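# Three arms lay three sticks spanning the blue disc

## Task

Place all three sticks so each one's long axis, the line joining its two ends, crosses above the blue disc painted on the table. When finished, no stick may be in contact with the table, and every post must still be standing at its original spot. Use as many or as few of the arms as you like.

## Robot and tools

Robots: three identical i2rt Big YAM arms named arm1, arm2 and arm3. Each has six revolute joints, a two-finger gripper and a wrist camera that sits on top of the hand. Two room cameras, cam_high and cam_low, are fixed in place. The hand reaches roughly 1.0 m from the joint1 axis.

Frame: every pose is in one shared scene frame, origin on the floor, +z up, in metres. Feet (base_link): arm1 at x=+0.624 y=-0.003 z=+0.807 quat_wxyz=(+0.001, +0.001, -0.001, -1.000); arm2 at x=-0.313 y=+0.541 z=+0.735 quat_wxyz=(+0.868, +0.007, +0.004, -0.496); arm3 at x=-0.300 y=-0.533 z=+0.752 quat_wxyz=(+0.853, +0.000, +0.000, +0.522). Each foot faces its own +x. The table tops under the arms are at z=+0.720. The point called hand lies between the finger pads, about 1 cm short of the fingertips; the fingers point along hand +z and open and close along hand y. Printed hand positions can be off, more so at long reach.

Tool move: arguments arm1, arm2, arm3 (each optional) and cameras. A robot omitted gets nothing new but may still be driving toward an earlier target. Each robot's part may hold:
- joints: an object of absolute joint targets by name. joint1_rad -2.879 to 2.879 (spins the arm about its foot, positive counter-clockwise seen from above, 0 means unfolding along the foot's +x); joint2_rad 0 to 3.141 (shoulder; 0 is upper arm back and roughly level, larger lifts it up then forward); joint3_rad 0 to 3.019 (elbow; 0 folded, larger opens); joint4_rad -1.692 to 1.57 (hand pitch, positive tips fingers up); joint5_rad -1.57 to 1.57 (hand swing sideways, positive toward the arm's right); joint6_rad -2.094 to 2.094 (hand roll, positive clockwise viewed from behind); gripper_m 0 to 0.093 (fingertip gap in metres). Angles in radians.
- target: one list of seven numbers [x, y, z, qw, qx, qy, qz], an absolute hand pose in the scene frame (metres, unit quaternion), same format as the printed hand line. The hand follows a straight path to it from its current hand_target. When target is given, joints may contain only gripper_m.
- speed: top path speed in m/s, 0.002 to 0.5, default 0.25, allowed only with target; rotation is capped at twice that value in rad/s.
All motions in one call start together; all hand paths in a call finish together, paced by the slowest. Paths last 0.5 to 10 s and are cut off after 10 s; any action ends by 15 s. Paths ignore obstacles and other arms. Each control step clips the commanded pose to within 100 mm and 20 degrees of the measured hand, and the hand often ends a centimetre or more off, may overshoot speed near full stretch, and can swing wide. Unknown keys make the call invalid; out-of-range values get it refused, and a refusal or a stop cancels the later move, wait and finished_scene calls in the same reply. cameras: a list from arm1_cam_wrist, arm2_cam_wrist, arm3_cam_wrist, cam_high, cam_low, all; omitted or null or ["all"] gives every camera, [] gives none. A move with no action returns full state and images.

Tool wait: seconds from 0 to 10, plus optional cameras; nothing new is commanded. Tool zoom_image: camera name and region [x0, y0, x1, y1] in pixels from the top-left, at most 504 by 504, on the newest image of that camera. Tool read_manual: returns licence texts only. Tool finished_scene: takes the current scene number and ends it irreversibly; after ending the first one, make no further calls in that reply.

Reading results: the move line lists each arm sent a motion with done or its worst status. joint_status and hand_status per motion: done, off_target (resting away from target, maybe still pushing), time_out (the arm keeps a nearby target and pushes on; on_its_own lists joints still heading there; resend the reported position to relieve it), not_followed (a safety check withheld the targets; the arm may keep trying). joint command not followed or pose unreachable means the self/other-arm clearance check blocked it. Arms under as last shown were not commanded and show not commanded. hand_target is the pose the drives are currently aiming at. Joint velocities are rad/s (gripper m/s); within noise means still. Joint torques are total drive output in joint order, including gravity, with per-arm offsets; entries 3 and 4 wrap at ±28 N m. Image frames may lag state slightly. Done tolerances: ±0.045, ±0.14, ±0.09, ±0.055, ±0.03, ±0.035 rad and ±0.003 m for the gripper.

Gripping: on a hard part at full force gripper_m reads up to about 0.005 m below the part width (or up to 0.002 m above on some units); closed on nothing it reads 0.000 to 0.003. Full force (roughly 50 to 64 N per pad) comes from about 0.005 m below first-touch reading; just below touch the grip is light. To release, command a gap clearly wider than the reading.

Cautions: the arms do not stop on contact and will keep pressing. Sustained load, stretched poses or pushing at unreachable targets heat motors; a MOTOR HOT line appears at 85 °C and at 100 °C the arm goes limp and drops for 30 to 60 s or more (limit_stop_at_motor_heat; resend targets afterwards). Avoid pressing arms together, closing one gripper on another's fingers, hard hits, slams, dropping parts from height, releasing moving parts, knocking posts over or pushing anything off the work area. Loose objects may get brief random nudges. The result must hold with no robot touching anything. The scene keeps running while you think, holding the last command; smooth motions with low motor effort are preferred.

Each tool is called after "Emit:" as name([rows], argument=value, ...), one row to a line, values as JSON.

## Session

Emit:
move()

Emit:
zoom_image(camera="cam_high", region=[290, 110, 640, 390])

Emit:
zoom_image(camera="cam_low", region=[220, 200, 660, 350])

Scene clock: 0.00 s.
Joint torques (N m): no reading
Heat: arm1: hottest joint1_rad 28 °C; arm2: hottest joint2_rad 28 °C; arm3: hottest joint2_rad 33 °C.
Joint velocities: within noise
arm1.joint_positions: joint1_rad=+0.325 joint2_rad=+0.519 joint3_rad=+1.406 joint4_rad=-1.251 joint5_rad=+0.201 joint6_rad=-0.395 gripper_m=+0.09396
arm1.joint_status: not commanded
arm1.hand: x=+0.4256 y=-0.0311 z=+1.3928 quat_wxyz=(+0.100, -0.787, -0.235, +0.561) (m; scene frame)
arm1.hand_target: x=+0.4293 y=-0.0298 z=+1.4031 quat_wxyz=(+0.100, -0.781, -0.232, +0.571) (m; scene frame)
arm1.hand_status: not commanded
arm2.joint_positions: joint1_rad=-0.016 joint2_rad=+0.444 joint3_rad=+1.405 joint4_rad=-1.317 joint5_rad=-0.211 joint6_rad=+0.103 gripper_m=+0.09396
arm2.joint_status: not commanded
arm2.hand: x=-0.2049 y=+0.4126 z=+1.3151 quat_wxyz=(-0.541, -0.401, -0.718, +0.177) (m; scene frame)
arm2.hand_target: x=-0.2070 y=+0.4161 z=+1.3260 quat_wxyz=(-0.550, -0.396, -0.712, +0.183) (m; scene frame)
arm2.hand_status: not commanded
arm3.joint_positions: joint1_rad=-0.128 joint2_rad=+0.494 joint3_rad=+1.321 joint4_rad=-1.510 joint5_rad=+0.214 joint6_rad=+0.129 gripper_m=+0.09396
arm3.joint_status: not commanded
arm3.hand: x=-0.1741 y=-0.4153 z=+1.2491 quat_wxyz=(-0.414, +0.325, -0.838, -0.141) (m; scene frame)
arm3.hand_target: x=-0.1751 y=-0.4168 z=+1.2599 quat_wxyz=(-0.424, +0.321, -0.834, -0.148) (m; scene frame)
arm3.hand_status: not commanded
pictures: arm1_cam_wrist, arm2_cam_wrist, arm3_cam_wrist, cam_high, cam_low
Images, in order (width x height): arm1_cam_wrist 672x504, arm2_cam_wrist 672x504, arm3_cam_wrist 672x504, cam_high 896x504, cam_low 896x504.

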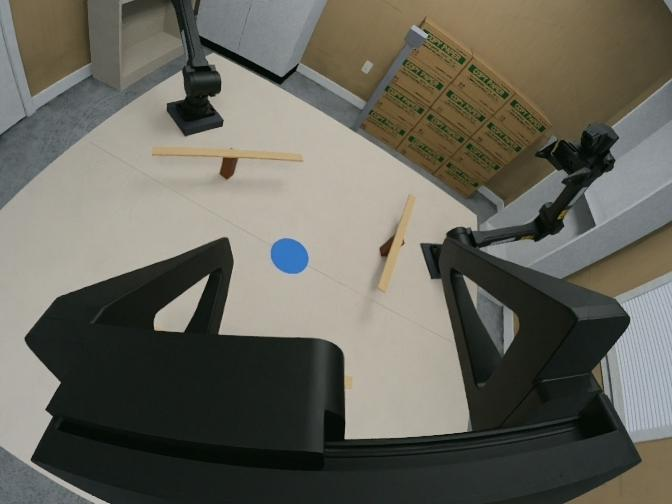

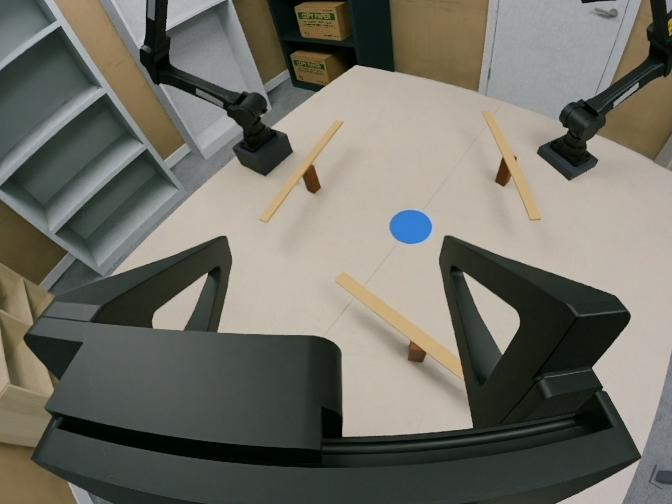

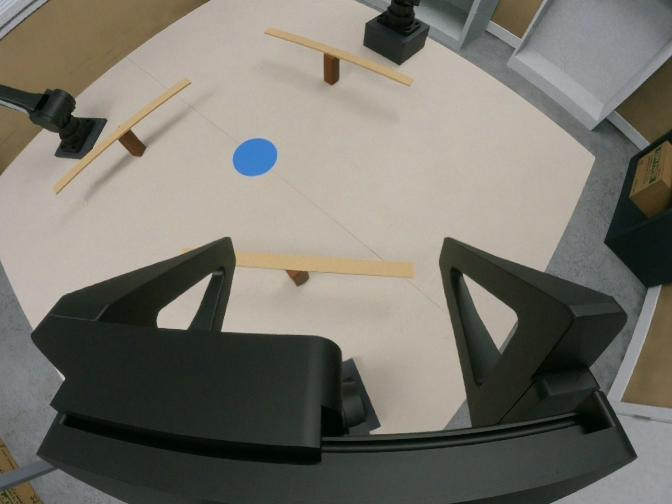

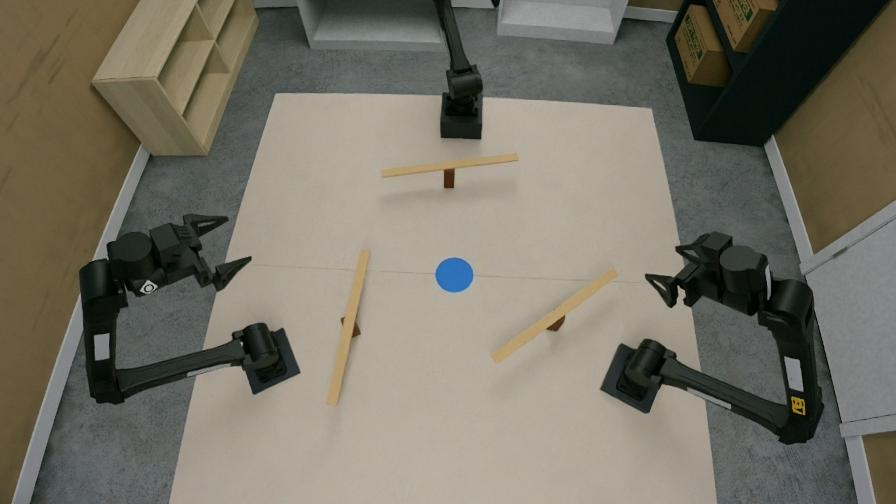

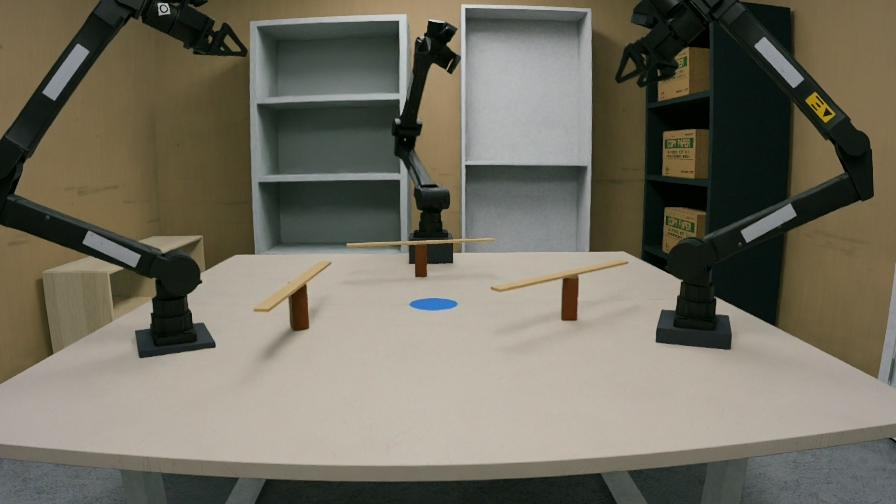

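Scaled by 1.440 from the camera's 896x504 image, which has a finer 1280x720 frame.

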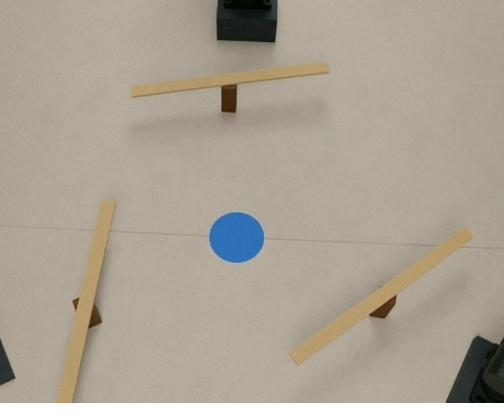

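Scaled by 1.145 from the camera's 896x504 image, which has a finer 1280x720 frame.

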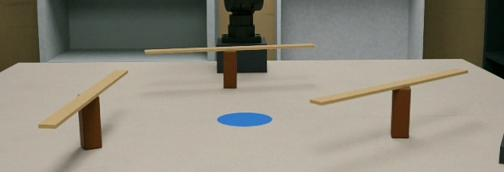

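Emit:
move(arm1={"target":[0.346,0.004,0.95,0,-0.7672,0.6414,0]}, arm2={"target":[-0.236,0.283,0.95,0,0.1123,0.9937,0]}, arm3={"target":[-0.103,-0.336,0.952,0,-0.8942,0.4478,0]})

Scene clock: 7.10 s.
Joint torques (N m): arm1=[-0.21 -4.89 8.76 0.79 -0.05 0.03] | arm2=[2.43 -3.31 8.84 0.9 0.03 -0.08] | arm3=[-0.97 -6.07 10.48 0.57 -0.01 -0.12]
Heat: arm1: hottest joint1_rad 28 °C; arm2: hottest joint2_rad 28 °C; arm3: hottest joint2_rad 33 °C.
move: arm1 done; arm2 done; arm3 done
Joint velocities: within noise
arm1.joint_positions: joint1_rad=-0.016 joint2_rad=+1.098 joint3_rad=+0.823 joint4_rad=-1.297 joint5_rad=+0.005 joint6_rad=+1.365 gripper_m=+0.09396
arm1.joint_status: not commanded
arm1.hand: x=+0.3472 y=+0.0029 z=+0.9532 quat_wxyz=(+0.002, -0.772, +0.636, +0.000) (m; scene frame)
arm1.hand_target: x=+0.3460 y=+0.0041 z=+0.9500 quat_wxyz=(+0.000, -0.767, +0.641, +0.000) (m; scene frame)
arm1.hand_status: done (0.004 m and 0.9 deg from the pose sent, 0.451 m and 126.1 deg at the start)
arm2.joint_positions: joint1_rad=-0.241 joint2_rad=+1.011 joint3_rad=+0.969 joint4_rad=-1.514 joint5_rad=+0.003 joint6_rad=-1.034 gripper_m=+0.09396
arm2.joint_status: not commanded
arm2.hand: x=-0.2388 y=+0.2841 z=+0.9541 quat_wxyz=(-0.001, -0.123, -0.992, +0.000) (m; scene frame)
arm2.hand_target: x=-0.2360 y=+0.2831 z=+0.9501 quat_wxyz=(+0.000, -0.112, -0.994, +0.000) (m; scene frame)
arm2.hand_status: done (0.005 m and 1.2 deg from the pose sent, 0.389 m and 81.4 deg at the start)
arm3.joint_positions: joint1_rad=-0.316 joint2_rad=+1.065 joint3_rad=+0.940 joint4_rad=-1.456 joint5_rad=-0.001 joint6_rad=-1.413 gripper_m=+0.09397
arm3.joint_status: not commanded
arm3.hand: x=-0.1053 y=-0.3402 z=+0.9515 quat_wxyz=(+0.004, +0.890, -0.456, -0.002) (m; scene frame)
arm3.hand_target: x=-0.1031 y=-0.3361 z=+0.9520 quat_wxyz=(+0.000, +0.894, -0.448, +0.000) (m; scene frame)
arm3.hand_status: done (0.005 m and 1.2 deg from the pose sent, 0.316 m and 96.5 deg at the start)
pictures: arm1_cam_wrist, arm2_cam_wrist, arm3_cam_wrist, cam_high, cam_low
Images, in order (width x height): arm1_cam_wrist 672x504, arm2_cam_wrist 672x504, arm3_cam_wrist 672x504, cam_high 896x504, cam_low 896x504.

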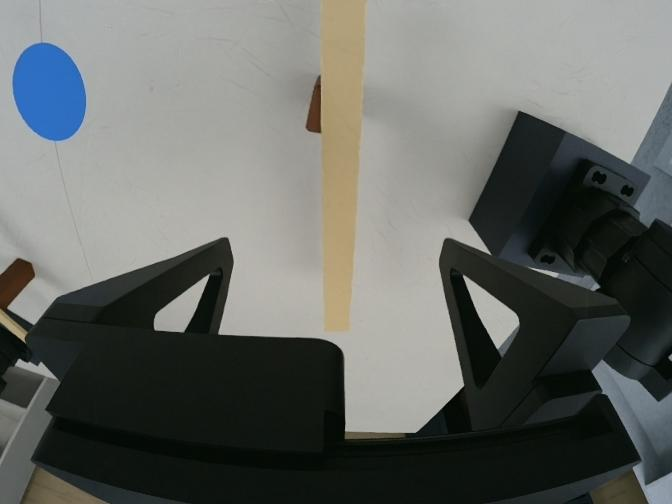

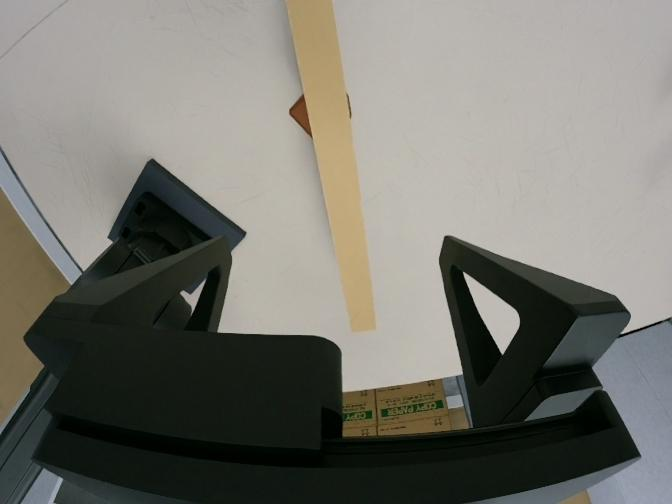

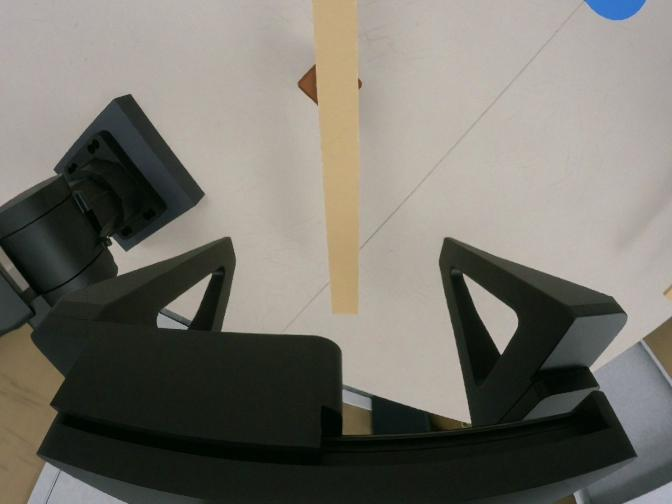

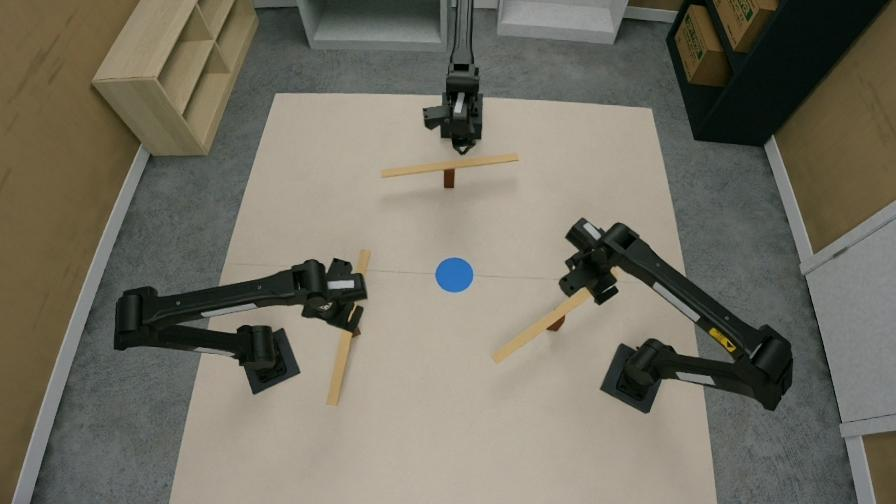

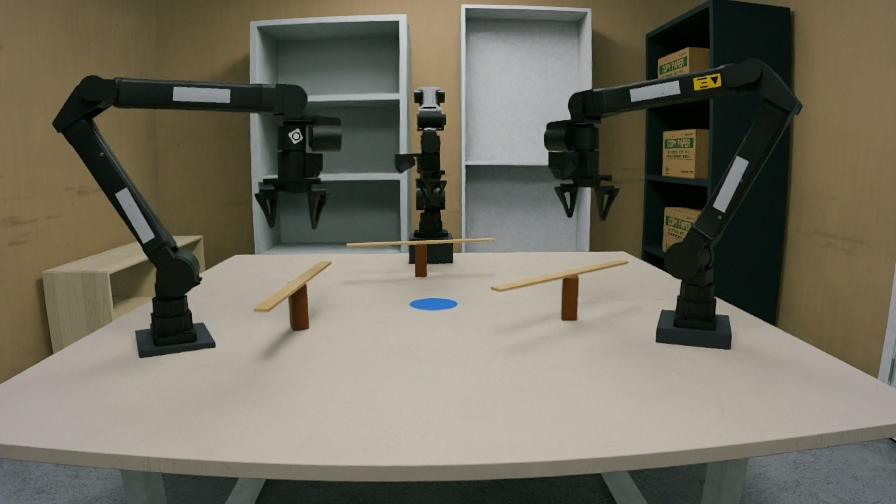

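Emit:
move(arm1={"target":[0.349,0.0045,0.813,0,-0.7633,0.6461,0],"speed":0.15}, arm2={"target":[-0.2405,0.2855,0.813,0,0.0366,0.9993,0],"speed":0.15}, arm3={"target":[-0.102,-0.335,0.817,0,-0.9011,0.4337,0],"speed":0.15})

Emit:
zoom_image(camera="cam_low", region=[220, 190, 660, 350])

Scene clock: 10.40 s.
Joint torques (N m): arm1=[-0.21 -5.77 6.97 0.59 -0.06 0.06] | arm2=[0.91 -3.66 8.06 0.88 0 -0.09] | arm3=[-0.79 -7.12 9.35 0.54 -0.02 -0.13]
Heat: arm1: hottest joint1_rad 28 °C; arm2: hottest joint2_rad 28 °C; arm3: hottest joint2_rad 33 °C.
move: arm1 done; arm2 done; arm3 done
Joint velocities: within noise
arm1.joint_positions: joint1_rad=-0.016 joint2_rad=+1.318 joint3_rad=+0.580 joint4_rad=-0.835 joint5_rad=+0.005 joint6_rad=+1.374 gripper_m=+0.09396
arm1.joint_status: not commanded
arm1.hand: x=+0.3496 y=+0.0026 z=+0.8155 quat_wxyz=(+0.002, -0.769, +0.640, -0.001) (m; scene frame)
arm1.hand_target: x=+0.3490 y=+0.0045 z=+0.8131 quat_wxyz=(+0.000, -0.763, +0.646, +0.000) (m; scene frame)
arm1.hand_status: done (0.003 m and 1.0 deg from the pose sent, 0.140 m and 1.6 deg at the start)
arm2.joint_positions: joint1_rad=-0.241 joint2_rad=+1.114 joint3_rad=+0.663 joint4_rad=-1.105 joint5_rad=+0.004 joint6_rad=-1.202 gripper_m=+0.09396
arm2.joint_status: not commanded
arm2.hand: x=-0.2390 y=+0.2870 z=+0.8163 quat_wxyz=(+0.000, -0.039, -0.999, -0.001) (m; scene frame)
arm2.hand_target: x=-0.2405 y=+0.2856 z=+0.8131 quat_wxyz=(+0.000, -0.037, -0.999, +0.000) (m; scene frame)
arm2.hand_status: done (0.004 m and 0.3 deg from the pose sent, 0.141 m and 9.9 deg at the start)
arm3.joint_positions: joint1_rad=-0.316 joint2_rad=+1.207 joint3_rad=+0.666 joint4_rad=-1.042 joint5_rad=-0.001 joint6_rad=-1.445 gripper_m=+0.09397
arm3.joint_status: not commanded
arm3.hand: x=-0.1050 y=-0.3398 z=+0.8162 quat_wxyz=(+0.006, +0.897, -0.442, -0.003) (m; scene frame)
arm3.hand_target: x=-0.1020 y=-0.3350 z=+0.8171 quat_wxyz=(+0.000, +0.901, -0.434, +0.000) (m; scene frame)
arm3.hand_status: done (0.006 m and 1.3 deg from the pose sent, 0.135 m and 2.9 deg at the start)
pictures: arm1_cam_wrist, arm2_cam_wrist, arm3_cam_wrist, cam_high, cam_low
Images, in order (width x height): arm1_cam_wrist 672x504, arm2_cam_wrist 672x504, arm3_cam_wrist 672x504, cam_high 896x504, cam_low 896x504.

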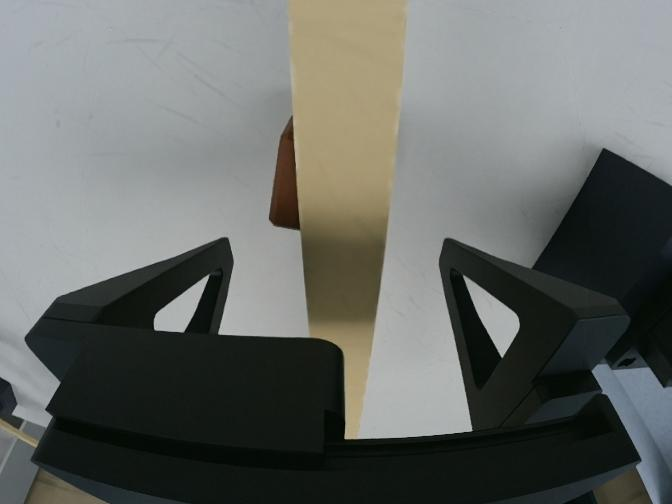

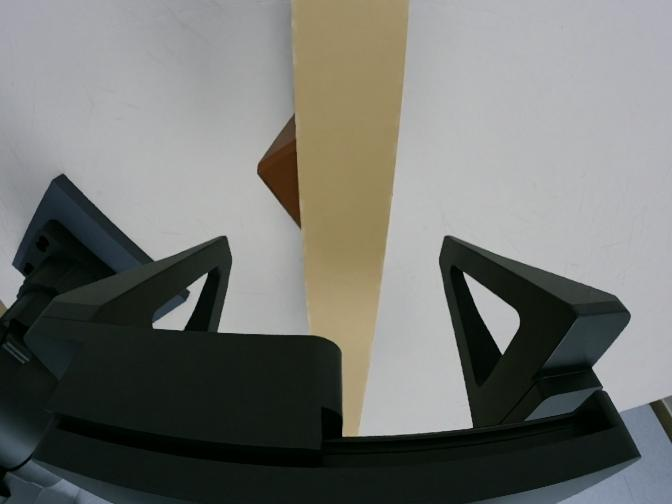

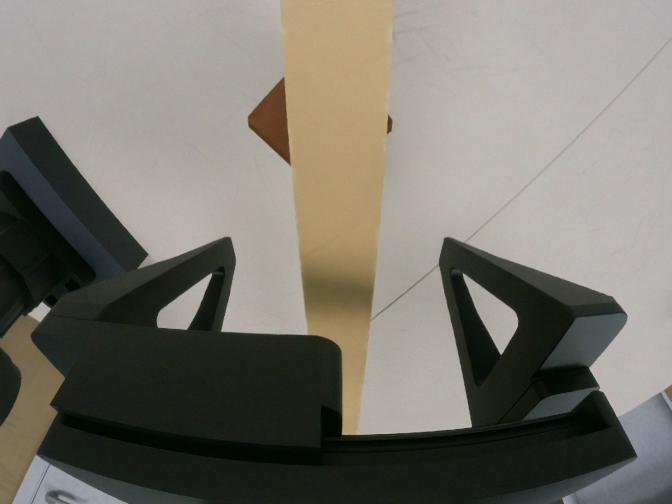

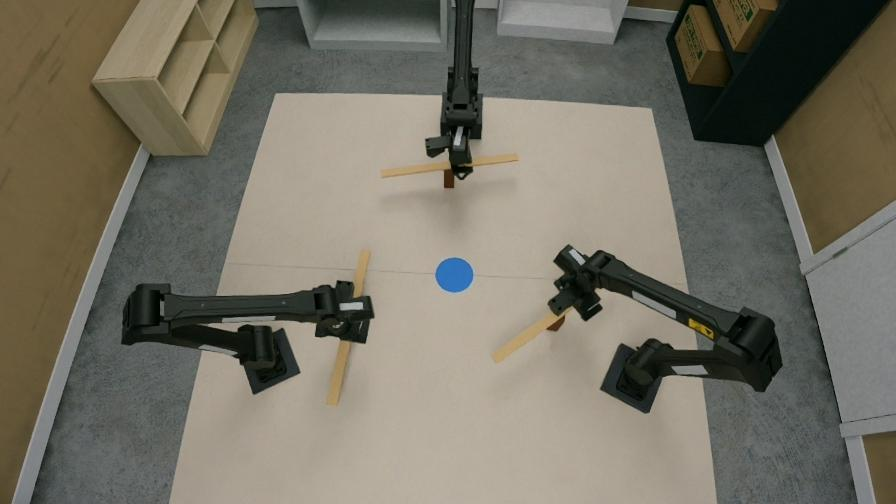

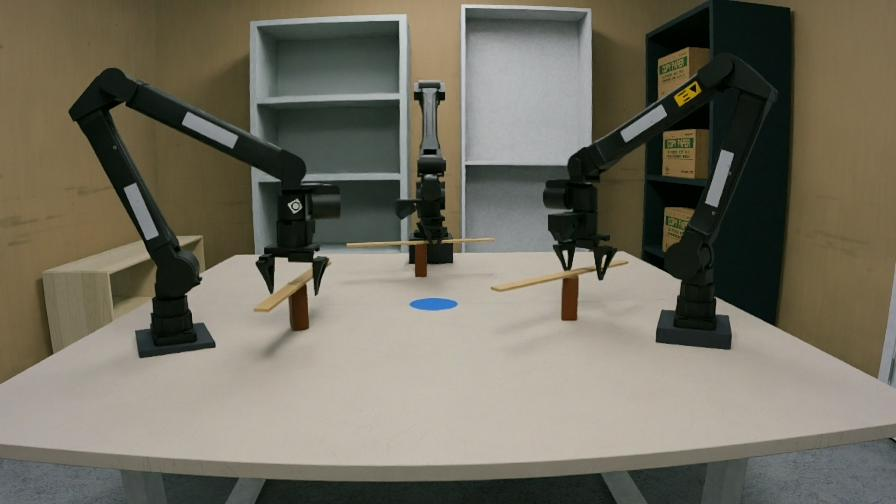

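Scaled by 1.145 from the camera's 896x504 image, which has a finer 1280x720 frame.

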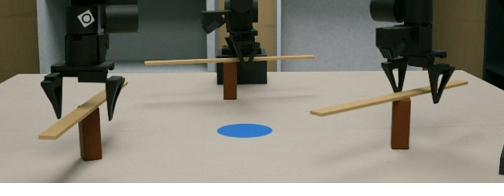

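Emit:
move(arm1={"target":[0.356,-0.008,0.813,0,-0.7633,0.6461,0],"speed":0.1}, arm2={"target":[-0.2525,0.283,0.813,0,0.0366,0.9993,0],"speed":0.1}, cameras=["arm1_cam_wrist","arm2_cam_wrist"])

Scene clock: 12.00 s.
Joint torques (N m): arm1=[1.08 -7.12 6.39 0.31 0.05 0.04] | arm2=[0.67 -3.84 7.95 0.85 -0.06 -0.06] | arm3=[-0.67 -7.3 9.37 0.57 0 -0.13]
Heat: arm1: hottest joint1_rad 28 °C; arm2: hottest joint2_rad 28 °C; arm3: hottest joint2_rad 33 °C.
move: arm1 done; arm2 done
Joint velocities: within noise
arm1.joint_positions: joint1_rad=+0.015 joint2_rad=+1.316 joint3_rad=+0.566 joint4_rad=-0.835 joint5_rad=+0.004 joint6_rad=+1.419 gripper_m=+0.09396
arm1.joint_status: not commanded
arm1.hand: x=+0.3565 y=-0.0059 z=+0.8120 quat_wxyz=(+0.006, -0.764, +0.645, -0.005) (m; scene frame)
arm1.hand_target: x=+0.3560 y=-0.0080 z=+0.8130 quat_wxyz=(+0.000, -0.763, +0.646, +0.000) (m; scene frame)
arm1.hand_status: done (0.002 m and 0.9 deg from the pose sent, 0.013 m and 1.0 deg at the start)
arm2.joint_positions: joint1_rad=-0.285 joint2_rad=+1.114 joint3_rad=+0.663 joint4_rad=-1.105 joint5_rad=+0.004 joint6_rad=-1.249 gripper_m=+0.09396
arm2.joint_status: not commanded
arm2.hand: x=-0.2502 y=+0.2840 z=+0.8163 quat_wxyz=(+0.000, -0.037, -0.999, -0.001) (m; scene frame)
arm2.hand_target: x=-0.2524 y=+0.2831 z=+0.8131 quat_wxyz=(+0.000, -0.036, -0.999, +0.000) (m; scene frame)
arm2.hand_status: done (0.004 m and 0.1 deg from the pose sent, 0.014 m and 0.3 deg at the start)
arm3: as last shown
pictures: arm1_cam_wrist, arm2_cam_wrist
Images, in order (width x height): arm1_cam_wrist 672x504, arm2_cam_wrist 672x504.

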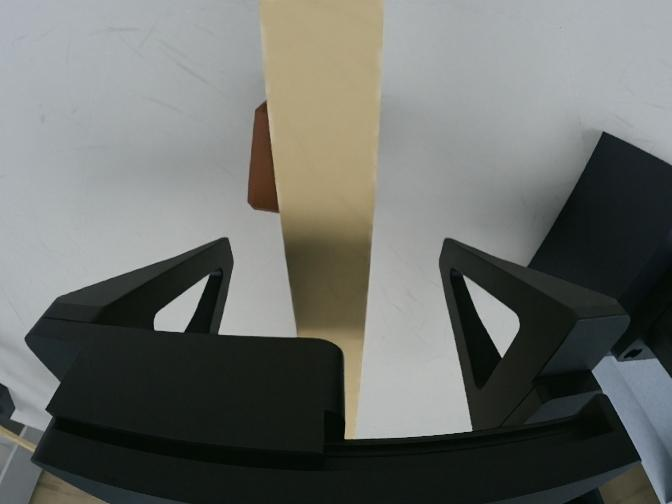

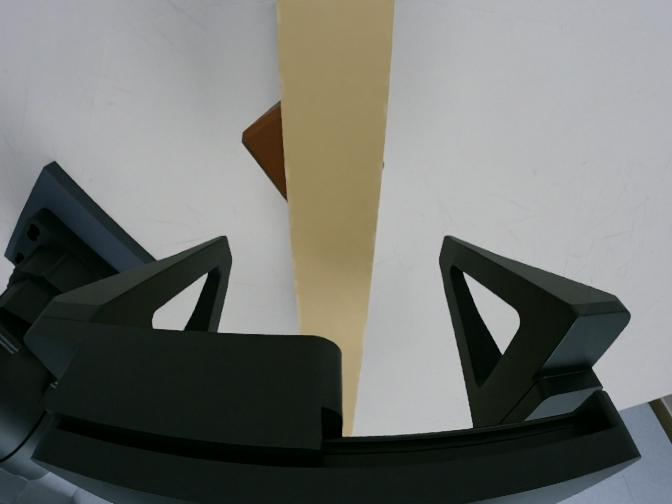

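Emit:
move(arm1={"joints":{"gripper_m":0.036}}, arm2={"joints":{"gripper_m":0.036}}, arm3={"joints":{"gripper_m":0.036}}, cameras=[])

Emit:
move(arm1={"joints":{"gripper_m":0.02}}, arm2={"joints":{"gripper_m":0.02}}, arm3={"joints":{"gripper_m":0.02}})

Emit:
zoom_image(camera="cam_low", region=[220, 190, 660, 350])

Scene clock: 14.77 s.
Joint torques (N m): arm1=[1.61 -7.12 6.46 0.18 -0.01 0.01] | arm2=[0.62 -3.84 7.95 0.83 -0.06 -0.08] | arm3=[-0.85 -7.18 9.36 0.54 -0.01 -0.11]
Heat: arm1: hottest joint1_rad 28 °C; arm2: hottest joint2_rad 28 °C; arm3: hottest joint2_rad 33 °C.
move: arm1 done; arm2 done; arm3 done
Joint velocities: within noise
arm1.joint_positions: joint1_rad=+0.015 joint2_rad=+1.316 joint3_rad=+0.566 joint4_rad=-0.835 joint5_rad=+0.004 joint6_rad=+1.420 gripper_m=+0.03612
arm1.joint_status: all done
arm1.hand: x=+0.3565 y=-0.0059 z=+0.8120 quat_wxyz=(+0.006, -0.764, +0.645, -0.005) (m; scene frame)
arm1.hand_target: x=+0.3560 y=-0.0080 z=+0.8130 quat_wxyz=(+0.000, -0.763, +0.646, +0.000) (m; scene frame)
arm1.hand_status: not commanded
arm2.joint_positions: joint1_rad=-0.285 joint2_rad=+1.114 joint3_rad=+0.663 joint4_rad=-1.105 joint5_rad=+0.004 joint6_rad=-1.250 gripper_m=+0.03612
arm2.joint_status: all done
arm2.hand: x=-0.2502 y=+0.2840 z=+0.8163 quat_wxyz=(+0.000, -0.037, -0.999, -0.001) (m; scene frame)
arm2.hand_target: x=-0.2525 y=+0.2831 z=+0.8131 quat_wxyz=(+0.000, -0.037, -0.999, +0.000) (m; scene frame)
arm2.hand_status: not commanded
arm3.joint_positions: joint1_rad=-0.316 joint2_rad=+1.207 joint3_rad=+0.666 joint4_rad=-1.042 joint5_rad=-0.001 joint6_rad=-1.446 gripper_m=+0.03608
arm3.joint_status: all done
arm3.hand: x=-0.1049 y=-0.3397 z=+0.8162 quat_wxyz=(+0.005, +0.897, -0.442, -0.003) (m; scene frame)
arm3.hand_target: x=-0.1020 y=-0.3350 z=+0.8171 quat_wxyz=(+0.000, +0.901, -0.434, +0.000) (m; scene frame)
arm3.hand_status: not commanded
pictures: none
No camera images: "cameras" was empty.

Scene clock: 15.23 s.
Joint torques (N m): arm1=[1.2 -6.59 6.71 0.35 0.02 0.04] | arm2=[0.62 -3.9 7.95 0.84 -0.06 -0.06] | arm3=[-1.08 -6.89 9.42 0.55 -0.01 -0.09]
Heat: arm1: hottest joint1_rad 28 °C; arm2: hottest joint2_rad 28 °C; arm3: hottest joint2_rad 33 °C.
move: arm1 off_target; arm2 off_target; arm3 off_target
Joint velocities: within noise
arm1.joint_positions: joint1_rad=+0.015 joint2_rad=+1.315 joint3_rad=+0.566 joint4_rad=-0.834 joint5_rad=+0.004 joint6_rad=+1.422 gripper_m=+0.02721
arm1.joint_status: gripper_m off_target (ended at +0.02724, target +0.02000)
arm1.hand: x=+0.3563 y=-0.0059 z=+0.8122 quat_wxyz=(+0.006, -0.763, +0.646, -0.005) (m; scene frame)
arm1.hand_target: x=+0.3561 y=-0.0080 z=+0.8129 quat_wxyz=(+0.000, -0.763, +0.646, +0.000) (m; scene frame)
arm1.hand_status: not commanded
arm2.joint_positions: joint1_rad=-0.285 joint2_rad=+1.114 joint3_rad=+0.663 joint4_rad=-1.105 joint5_rad=+0.004 joint6_rad=-1.252 gripper_m=+0.02697
arm2.joint_status: gripper_m off_target (ended at +0.02701, target +0.02000)
arm2.hand: x=-0.2502 y=+0.2839 z=+0.8163 quat_wxyz=(+0.000, -0.036, -0.999, +0.000) (m; scene frame)
arm2.hand_target: x=-0.2524 y=+0.2830 z=+0.8131 quat_wxyz=(+0.000, -0.037, -0.999, +0.000) (m; scene frame)
arm2.hand_status: not commanded
arm3.joint_positions: joint1_rad=-0.316 joint2_rad=+1.207 joint3_rad=+0.666 joint4_rad=-1.041 joint5_rad=-0.001 joint6_rad=-1.446 gripper_m=+0.02717
arm3.joint_status: gripper_m off_target (ended at +0.02720, target +0.02000)
arm3.hand: x=-0.1049 y=-0.3397 z=+0.8162 quat_wxyz=(+0.005, +0.897, -0.441, -0.003) (m; scene frame)
arm3.hand_target: x=-0.1020 y=-0.3350 z=+0.8171 quat_wxyz=(+0.000, +0.901, -0.434, +0.000) (m; scene frame)
arm3.hand_status: not commanded
pictures: arm1_cam_wrist, arm2_cam_wrist, arm3_cam_wrist, cam_high, cam_low
Images, in order (width x height): arm1_cam_wrist 672x504, arm2_cam_wrist 672x504, arm3_cam_wrist 672x504, cam_high 896x504, cam_low 896x504.

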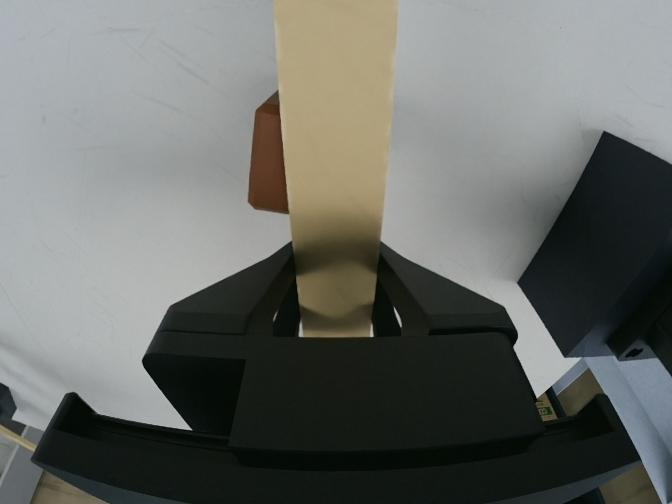

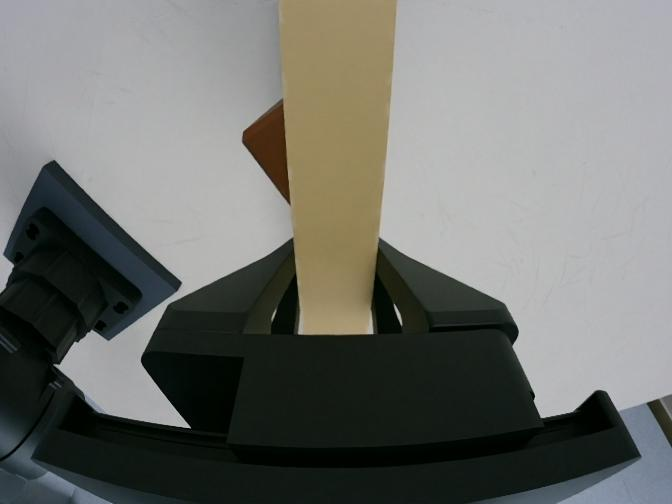

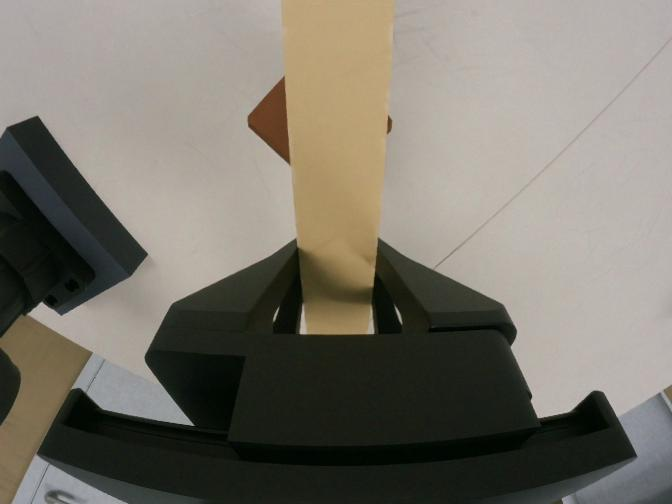

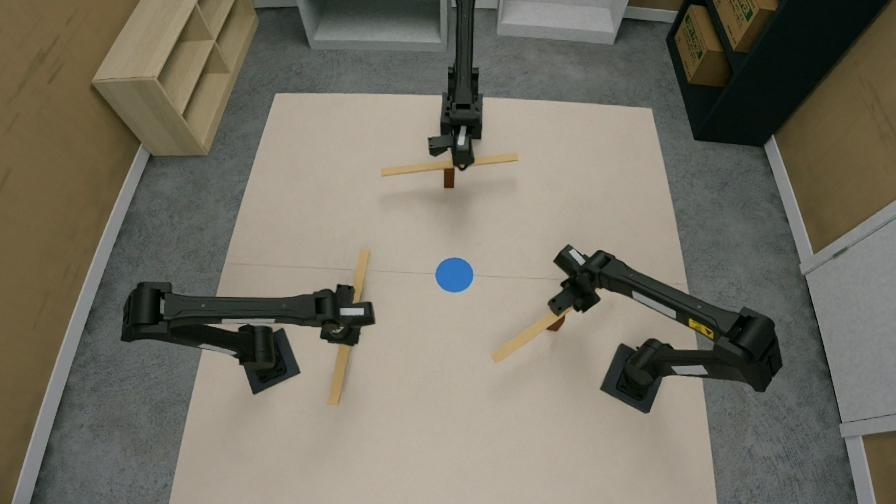

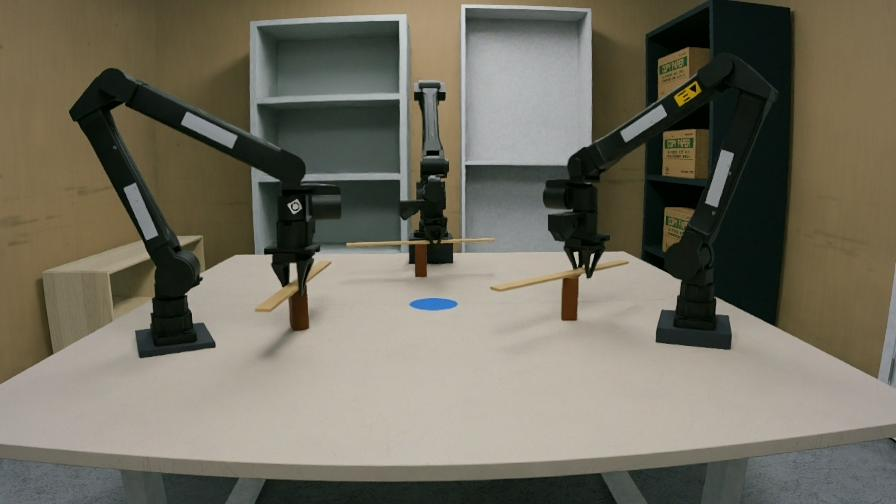

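Scaled by 1.145 from the camera's 896x504 image, which has a finer 1280x720 frame.

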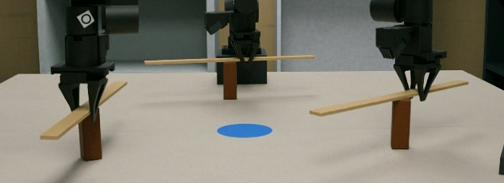

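Emit:
move(arm1={"target":[0.339,-0.006,0.885,0,-0.7633,0.6461,0],"speed":0.12}, arm2={"target":[-0.245,0.266,0.890,0,0.0366,0.9993,0],"speed":0.12}, arm3={"target":[-0.096,-0.330,0.887,0,-0.9011,0.4337,0],"speed":0.12}, cameras=["cam_high","cam_low"])

Scene clock: 17.07 s.
Joint torques (N m): arm1=[1.08 -5.89 11.89 -0.43 -0.01 -0.03] | arm2=[1.79 -5.36 13.39 -0.27 -0.1 0.05] | arm3=[-1.2 -8.64 13.3 -0.23 -0.05 -0.11]
Heat: arm1: hottest joint1_rad 28 °C; arm2: hottest joint2_rad 28 °C; arm3: hottest joint2_rad 33 °C.
move: arm1 off_target; arm2 off_target; arm3 off_target
Joint velocities: within noise
arm1.joint_positions: joint1_rad=+0.015 joint2_rad=+1.209 joint3_rad=+0.661 joint4_rad=-1.061 joint5_rad=+0.004 joint6_rad=+1.422 gripper_m=+0.02721
arm1.joint_status: not commanded
arm1.hand: x=+0.3566 y=-0.0058 z=+0.8683 quat_wxyz=(+0.014, -0.763, +0.646, -0.015) (m; scene frame)
arm1.hand_target: x=+0.3396 y=-0.0060 z=+0.8849 quat_wxyz=(+0.000, -0.763, +0.646, +0.000) (m; scene frame)
arm1.hand_status: off_target (0.024 m and 2.3 deg from the pose sent, 0.075 m and 0.8 deg at the start)
arm2.joint_positions: joint1_rad=-0.285 joint2_rad=+1.095 joint3_rad=+0.789 joint4_rad=-1.308 joint5_rad=+0.005 joint6_rad=-1.252 gripper_m=+0.02697
arm2.joint_status: not commanded
arm2.hand: x=-0.2506 y=+0.2839 z=+0.8660 quat_wxyz=(+0.008, -0.036, -0.999, -0.028) (m; scene frame)
arm2.hand_target: x=-0.2453 y=+0.2671 z=+0.8896 quat_wxyz=(+0.000, -0.036, -0.999, +0.000) (m; scene frame)
arm2.hand_status: off_target (0.030 m and 3.4 deg from the pose sent, 0.076 m and 0.1 deg at the start)
arm3.joint_positions: joint1_rad=-0.316 joint2_rad=+1.153 joint3_rad=+0.774 joint4_rad=-1.242 joint5_rad=+0.000 joint6_rad=-1.447 gripper_m=+0.02717
arm3.joint_status: not commanded
arm3.hand: x=-0.1062 y=-0.3413 z=+0.8678 quat_wxyz=(+0.023, +0.897, -0.441, -0.008) (m; scene frame)
arm3.hand_target: x=-0.0965 y=-0.3305 z=+0.8868 quat_wxyz=(+0.000, +0.901, -0.434, +0.000) (m; scene frame)
arm3.hand_status: off_target (0.024 m and 2.9 deg from the pose sent, 0.072 m and 1.2 deg at the start)
pictures: cam_high, cam_low
Images, in order (width x height): cam_high 896x504, cam_low 896x504.

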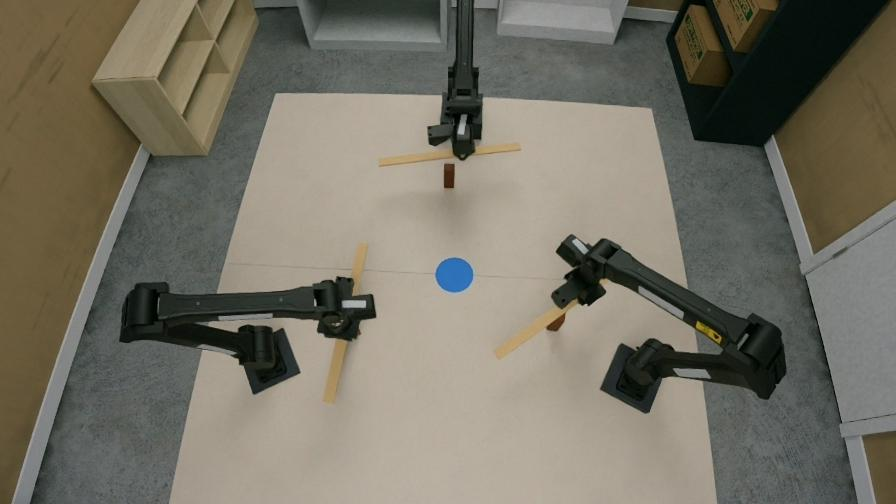

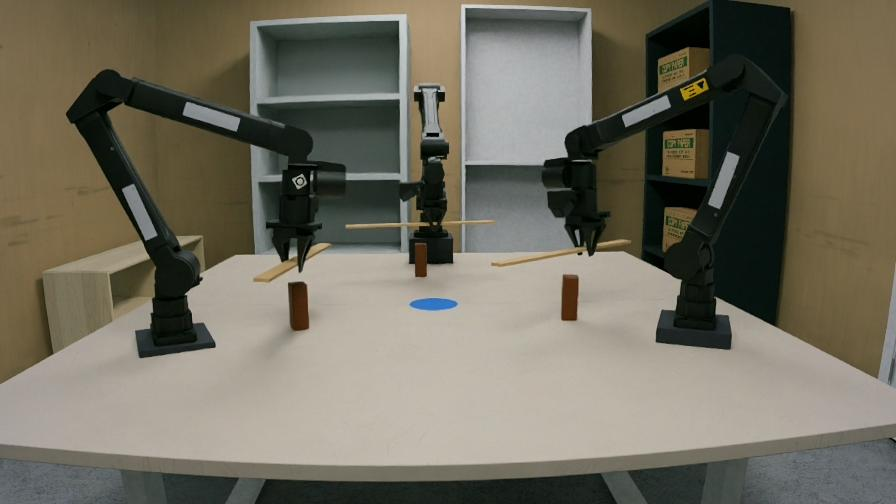

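Emit:
move(arm2={"target":[-0.1436,0.1998,0.959,0.1959,0.4145,0.8839,-0.0919],"speed":0.12}, arm3={"target":[-0.1058,-0.218,0.954,0.1779,-0.5558,0.8026,0.1232],"speed":0.12}, cameras=["cam_high","cam_low"])

Scene clock: 23.27 s.
Joint torques (N m): arm1=[0.85 -6.42 11.84 -0.47 0 -0.04] | arm2=[2.49 -6.36 15.6 1.74 -0.01 0.09] | arm3=[-0.73 -8.94 15.69 1.42 -0.01 0.12]
Heat: arm1: hottest joint3_rad 29 °C; arm2: hottest joint2_rad 28 °C; arm3: hottest joint2_rad 33 °C.
move: arm2 off_target; arm3 off_target
Joint velocities: within noise
arm1: as last shown
arm2.joint_positions: joint1_rad=-0.126 joint2_rad=+1.059 joint3_rad=+0.869 joint4_rad=-1.054 joint5_rad=-0.112 joint6_rad=-0.266 gripper_m=+0.02697
arm2.joint_status: not commanded
arm2.hand: x=-0.1578 y=+0.2235 z=+0.9174 quat_wxyz=(-0.156, -0.421, -0.892, +0.057) (m; scene frame)
arm2.hand_target: x=-0.1450 y=+0.2028 z=+0.9595 quat_wxyz=(-0.196, -0.414, -0.884, +0.092) (m; scene frame)
arm2.hand_status: off_target (0.050 m and 6.2 deg from the pose sent, 0.165 m and 53.3 deg at the start)
arm3.joint_positions: joint1_rad=-0.133 joint2_rad=+1.062 joint3_rad=+0.816 joint4_rad=-0.992 joint5_rad=-0.103 joint6_rad=-0.231 gripper_m=+0.02719
arm3.joint_status: not commanded
arm3.hand: x=-0.1163 y=-0.2374 z=+0.9202 quat_wxyz=(-0.137, +0.561, -0.809, -0.107) (m; scene frame)
arm3.hand_target: x=-0.1069 y=-0.2197 z=+0.9544 quat_wxyz=(-0.178, +0.556, -0.803, -0.124) (m; scene frame)
arm3.hand_status: off_target (0.040 m and 5.2 deg from the pose sent, 0.150 m and 63.7 deg at the start)
pictures: cam_high, cam_low
Images, in order (width x height): cam_high 896x504, cam_low 896x504.

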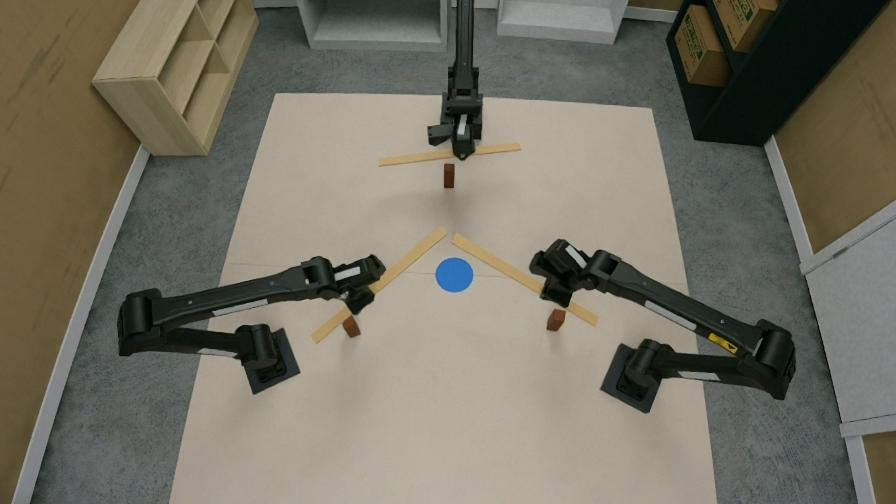

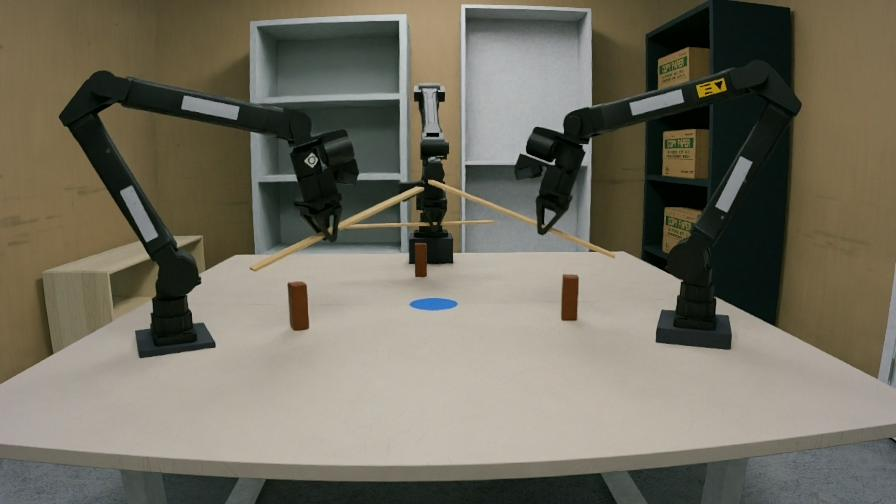

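Emit:
move(arm1={"target":[0.2815,0.029,0.936,0.0187,0.9727,0.0843,-0.2156],"speed":0.12}, cameras=["cam_high","cam_low"])

Scene clock: 31.63 s.
Joint torques (N m): arm1=[0.26 -6.48 10.61 1.42 -0.29 -0.07] | arm2=[2.49 -6.36 15.57 1.76 -0.02 0.11] | arm3=[-0.5 -9.23 15.66 1.4 0.02 0.12]
Heat: arm1: hottest joint3_rad 31 °C; arm2: hottest joint3_rad 32 °C; arm3: hottest joint2_rad 33 °C.
move: arm1 off_target
Joint velocities: within noise
arm1.joint_positions: joint1_rad=-0.152 joint2_rad=+1.046 joint3_rad=+0.661 joint4_rad=-0.811 joint5_rad=-0.132 joint6_rad=-0.294 gripper_m=+0.02717
arm1.joint_status: not commanded
arm1.hand: x=+0.2895 y=+0.0255 z=+0.9257 quat_wxyz=(-0.024, -0.977, -0.082, +0.195) (m; scene frame)
arm1.hand_target: x=+0.2818 y=+0.0290 z=+0.9361 quat_wxyz=(-0.018, -0.973, -0.084, +0.215) (m; scene frame)
arm1.hand_status: off_target (0.014 m and 2.5 deg from the pose sent, 0.107 m and 93.6 deg at the start)
arm2.joint_positions: joint1_rad=-0.126 joint2_rad=+1.059 joint3_rad=+0.869 joint4_rad=-1.054 joint5_rad=-0.112 joint6_rad=-0.265 gripper_m=+0.02697
arm2.joint_status: not commanded
arm2.hand: x=-0.1578 y=+0.2235 z=+0.9174 quat_wxyz=(-0.156, -0.422, -0.891, +0.057) (m; scene frame)
arm2.hand_target: x=-0.1450 y=+0.2028 z=+0.9595 quat_wxyz=(-0.196, -0.415, -0.884, +0.091) (m; scene frame)
arm2.hand_status: not commanded
arm3: as last shown
arm3.joint_positions: joint1_rad=-0.133 joint2_rad=+1.062 joint3_rad=+0.816 joint4_rad=-0.992 joint5_rad=-0.103 joint6_rad=-0.230 gripper_m=+0.02719
arm3.hand: x=-0.1163 y=-0.2374 z=+0.9202 quat_wxyz=(-0.136, +0.561, -0.810, -0.107) (m; scene frame)
pictures: cam_high, cam_low
Images, in order (width x height): cam_high 896x504, cam_low 896x504.

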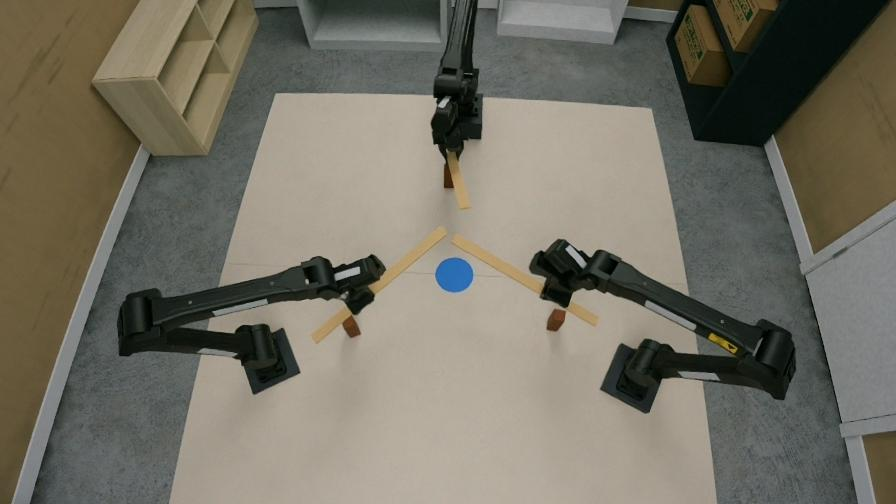

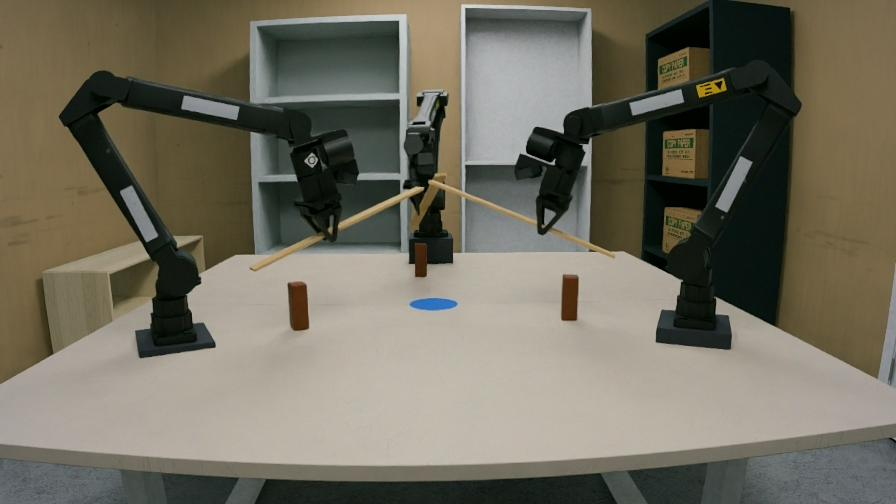

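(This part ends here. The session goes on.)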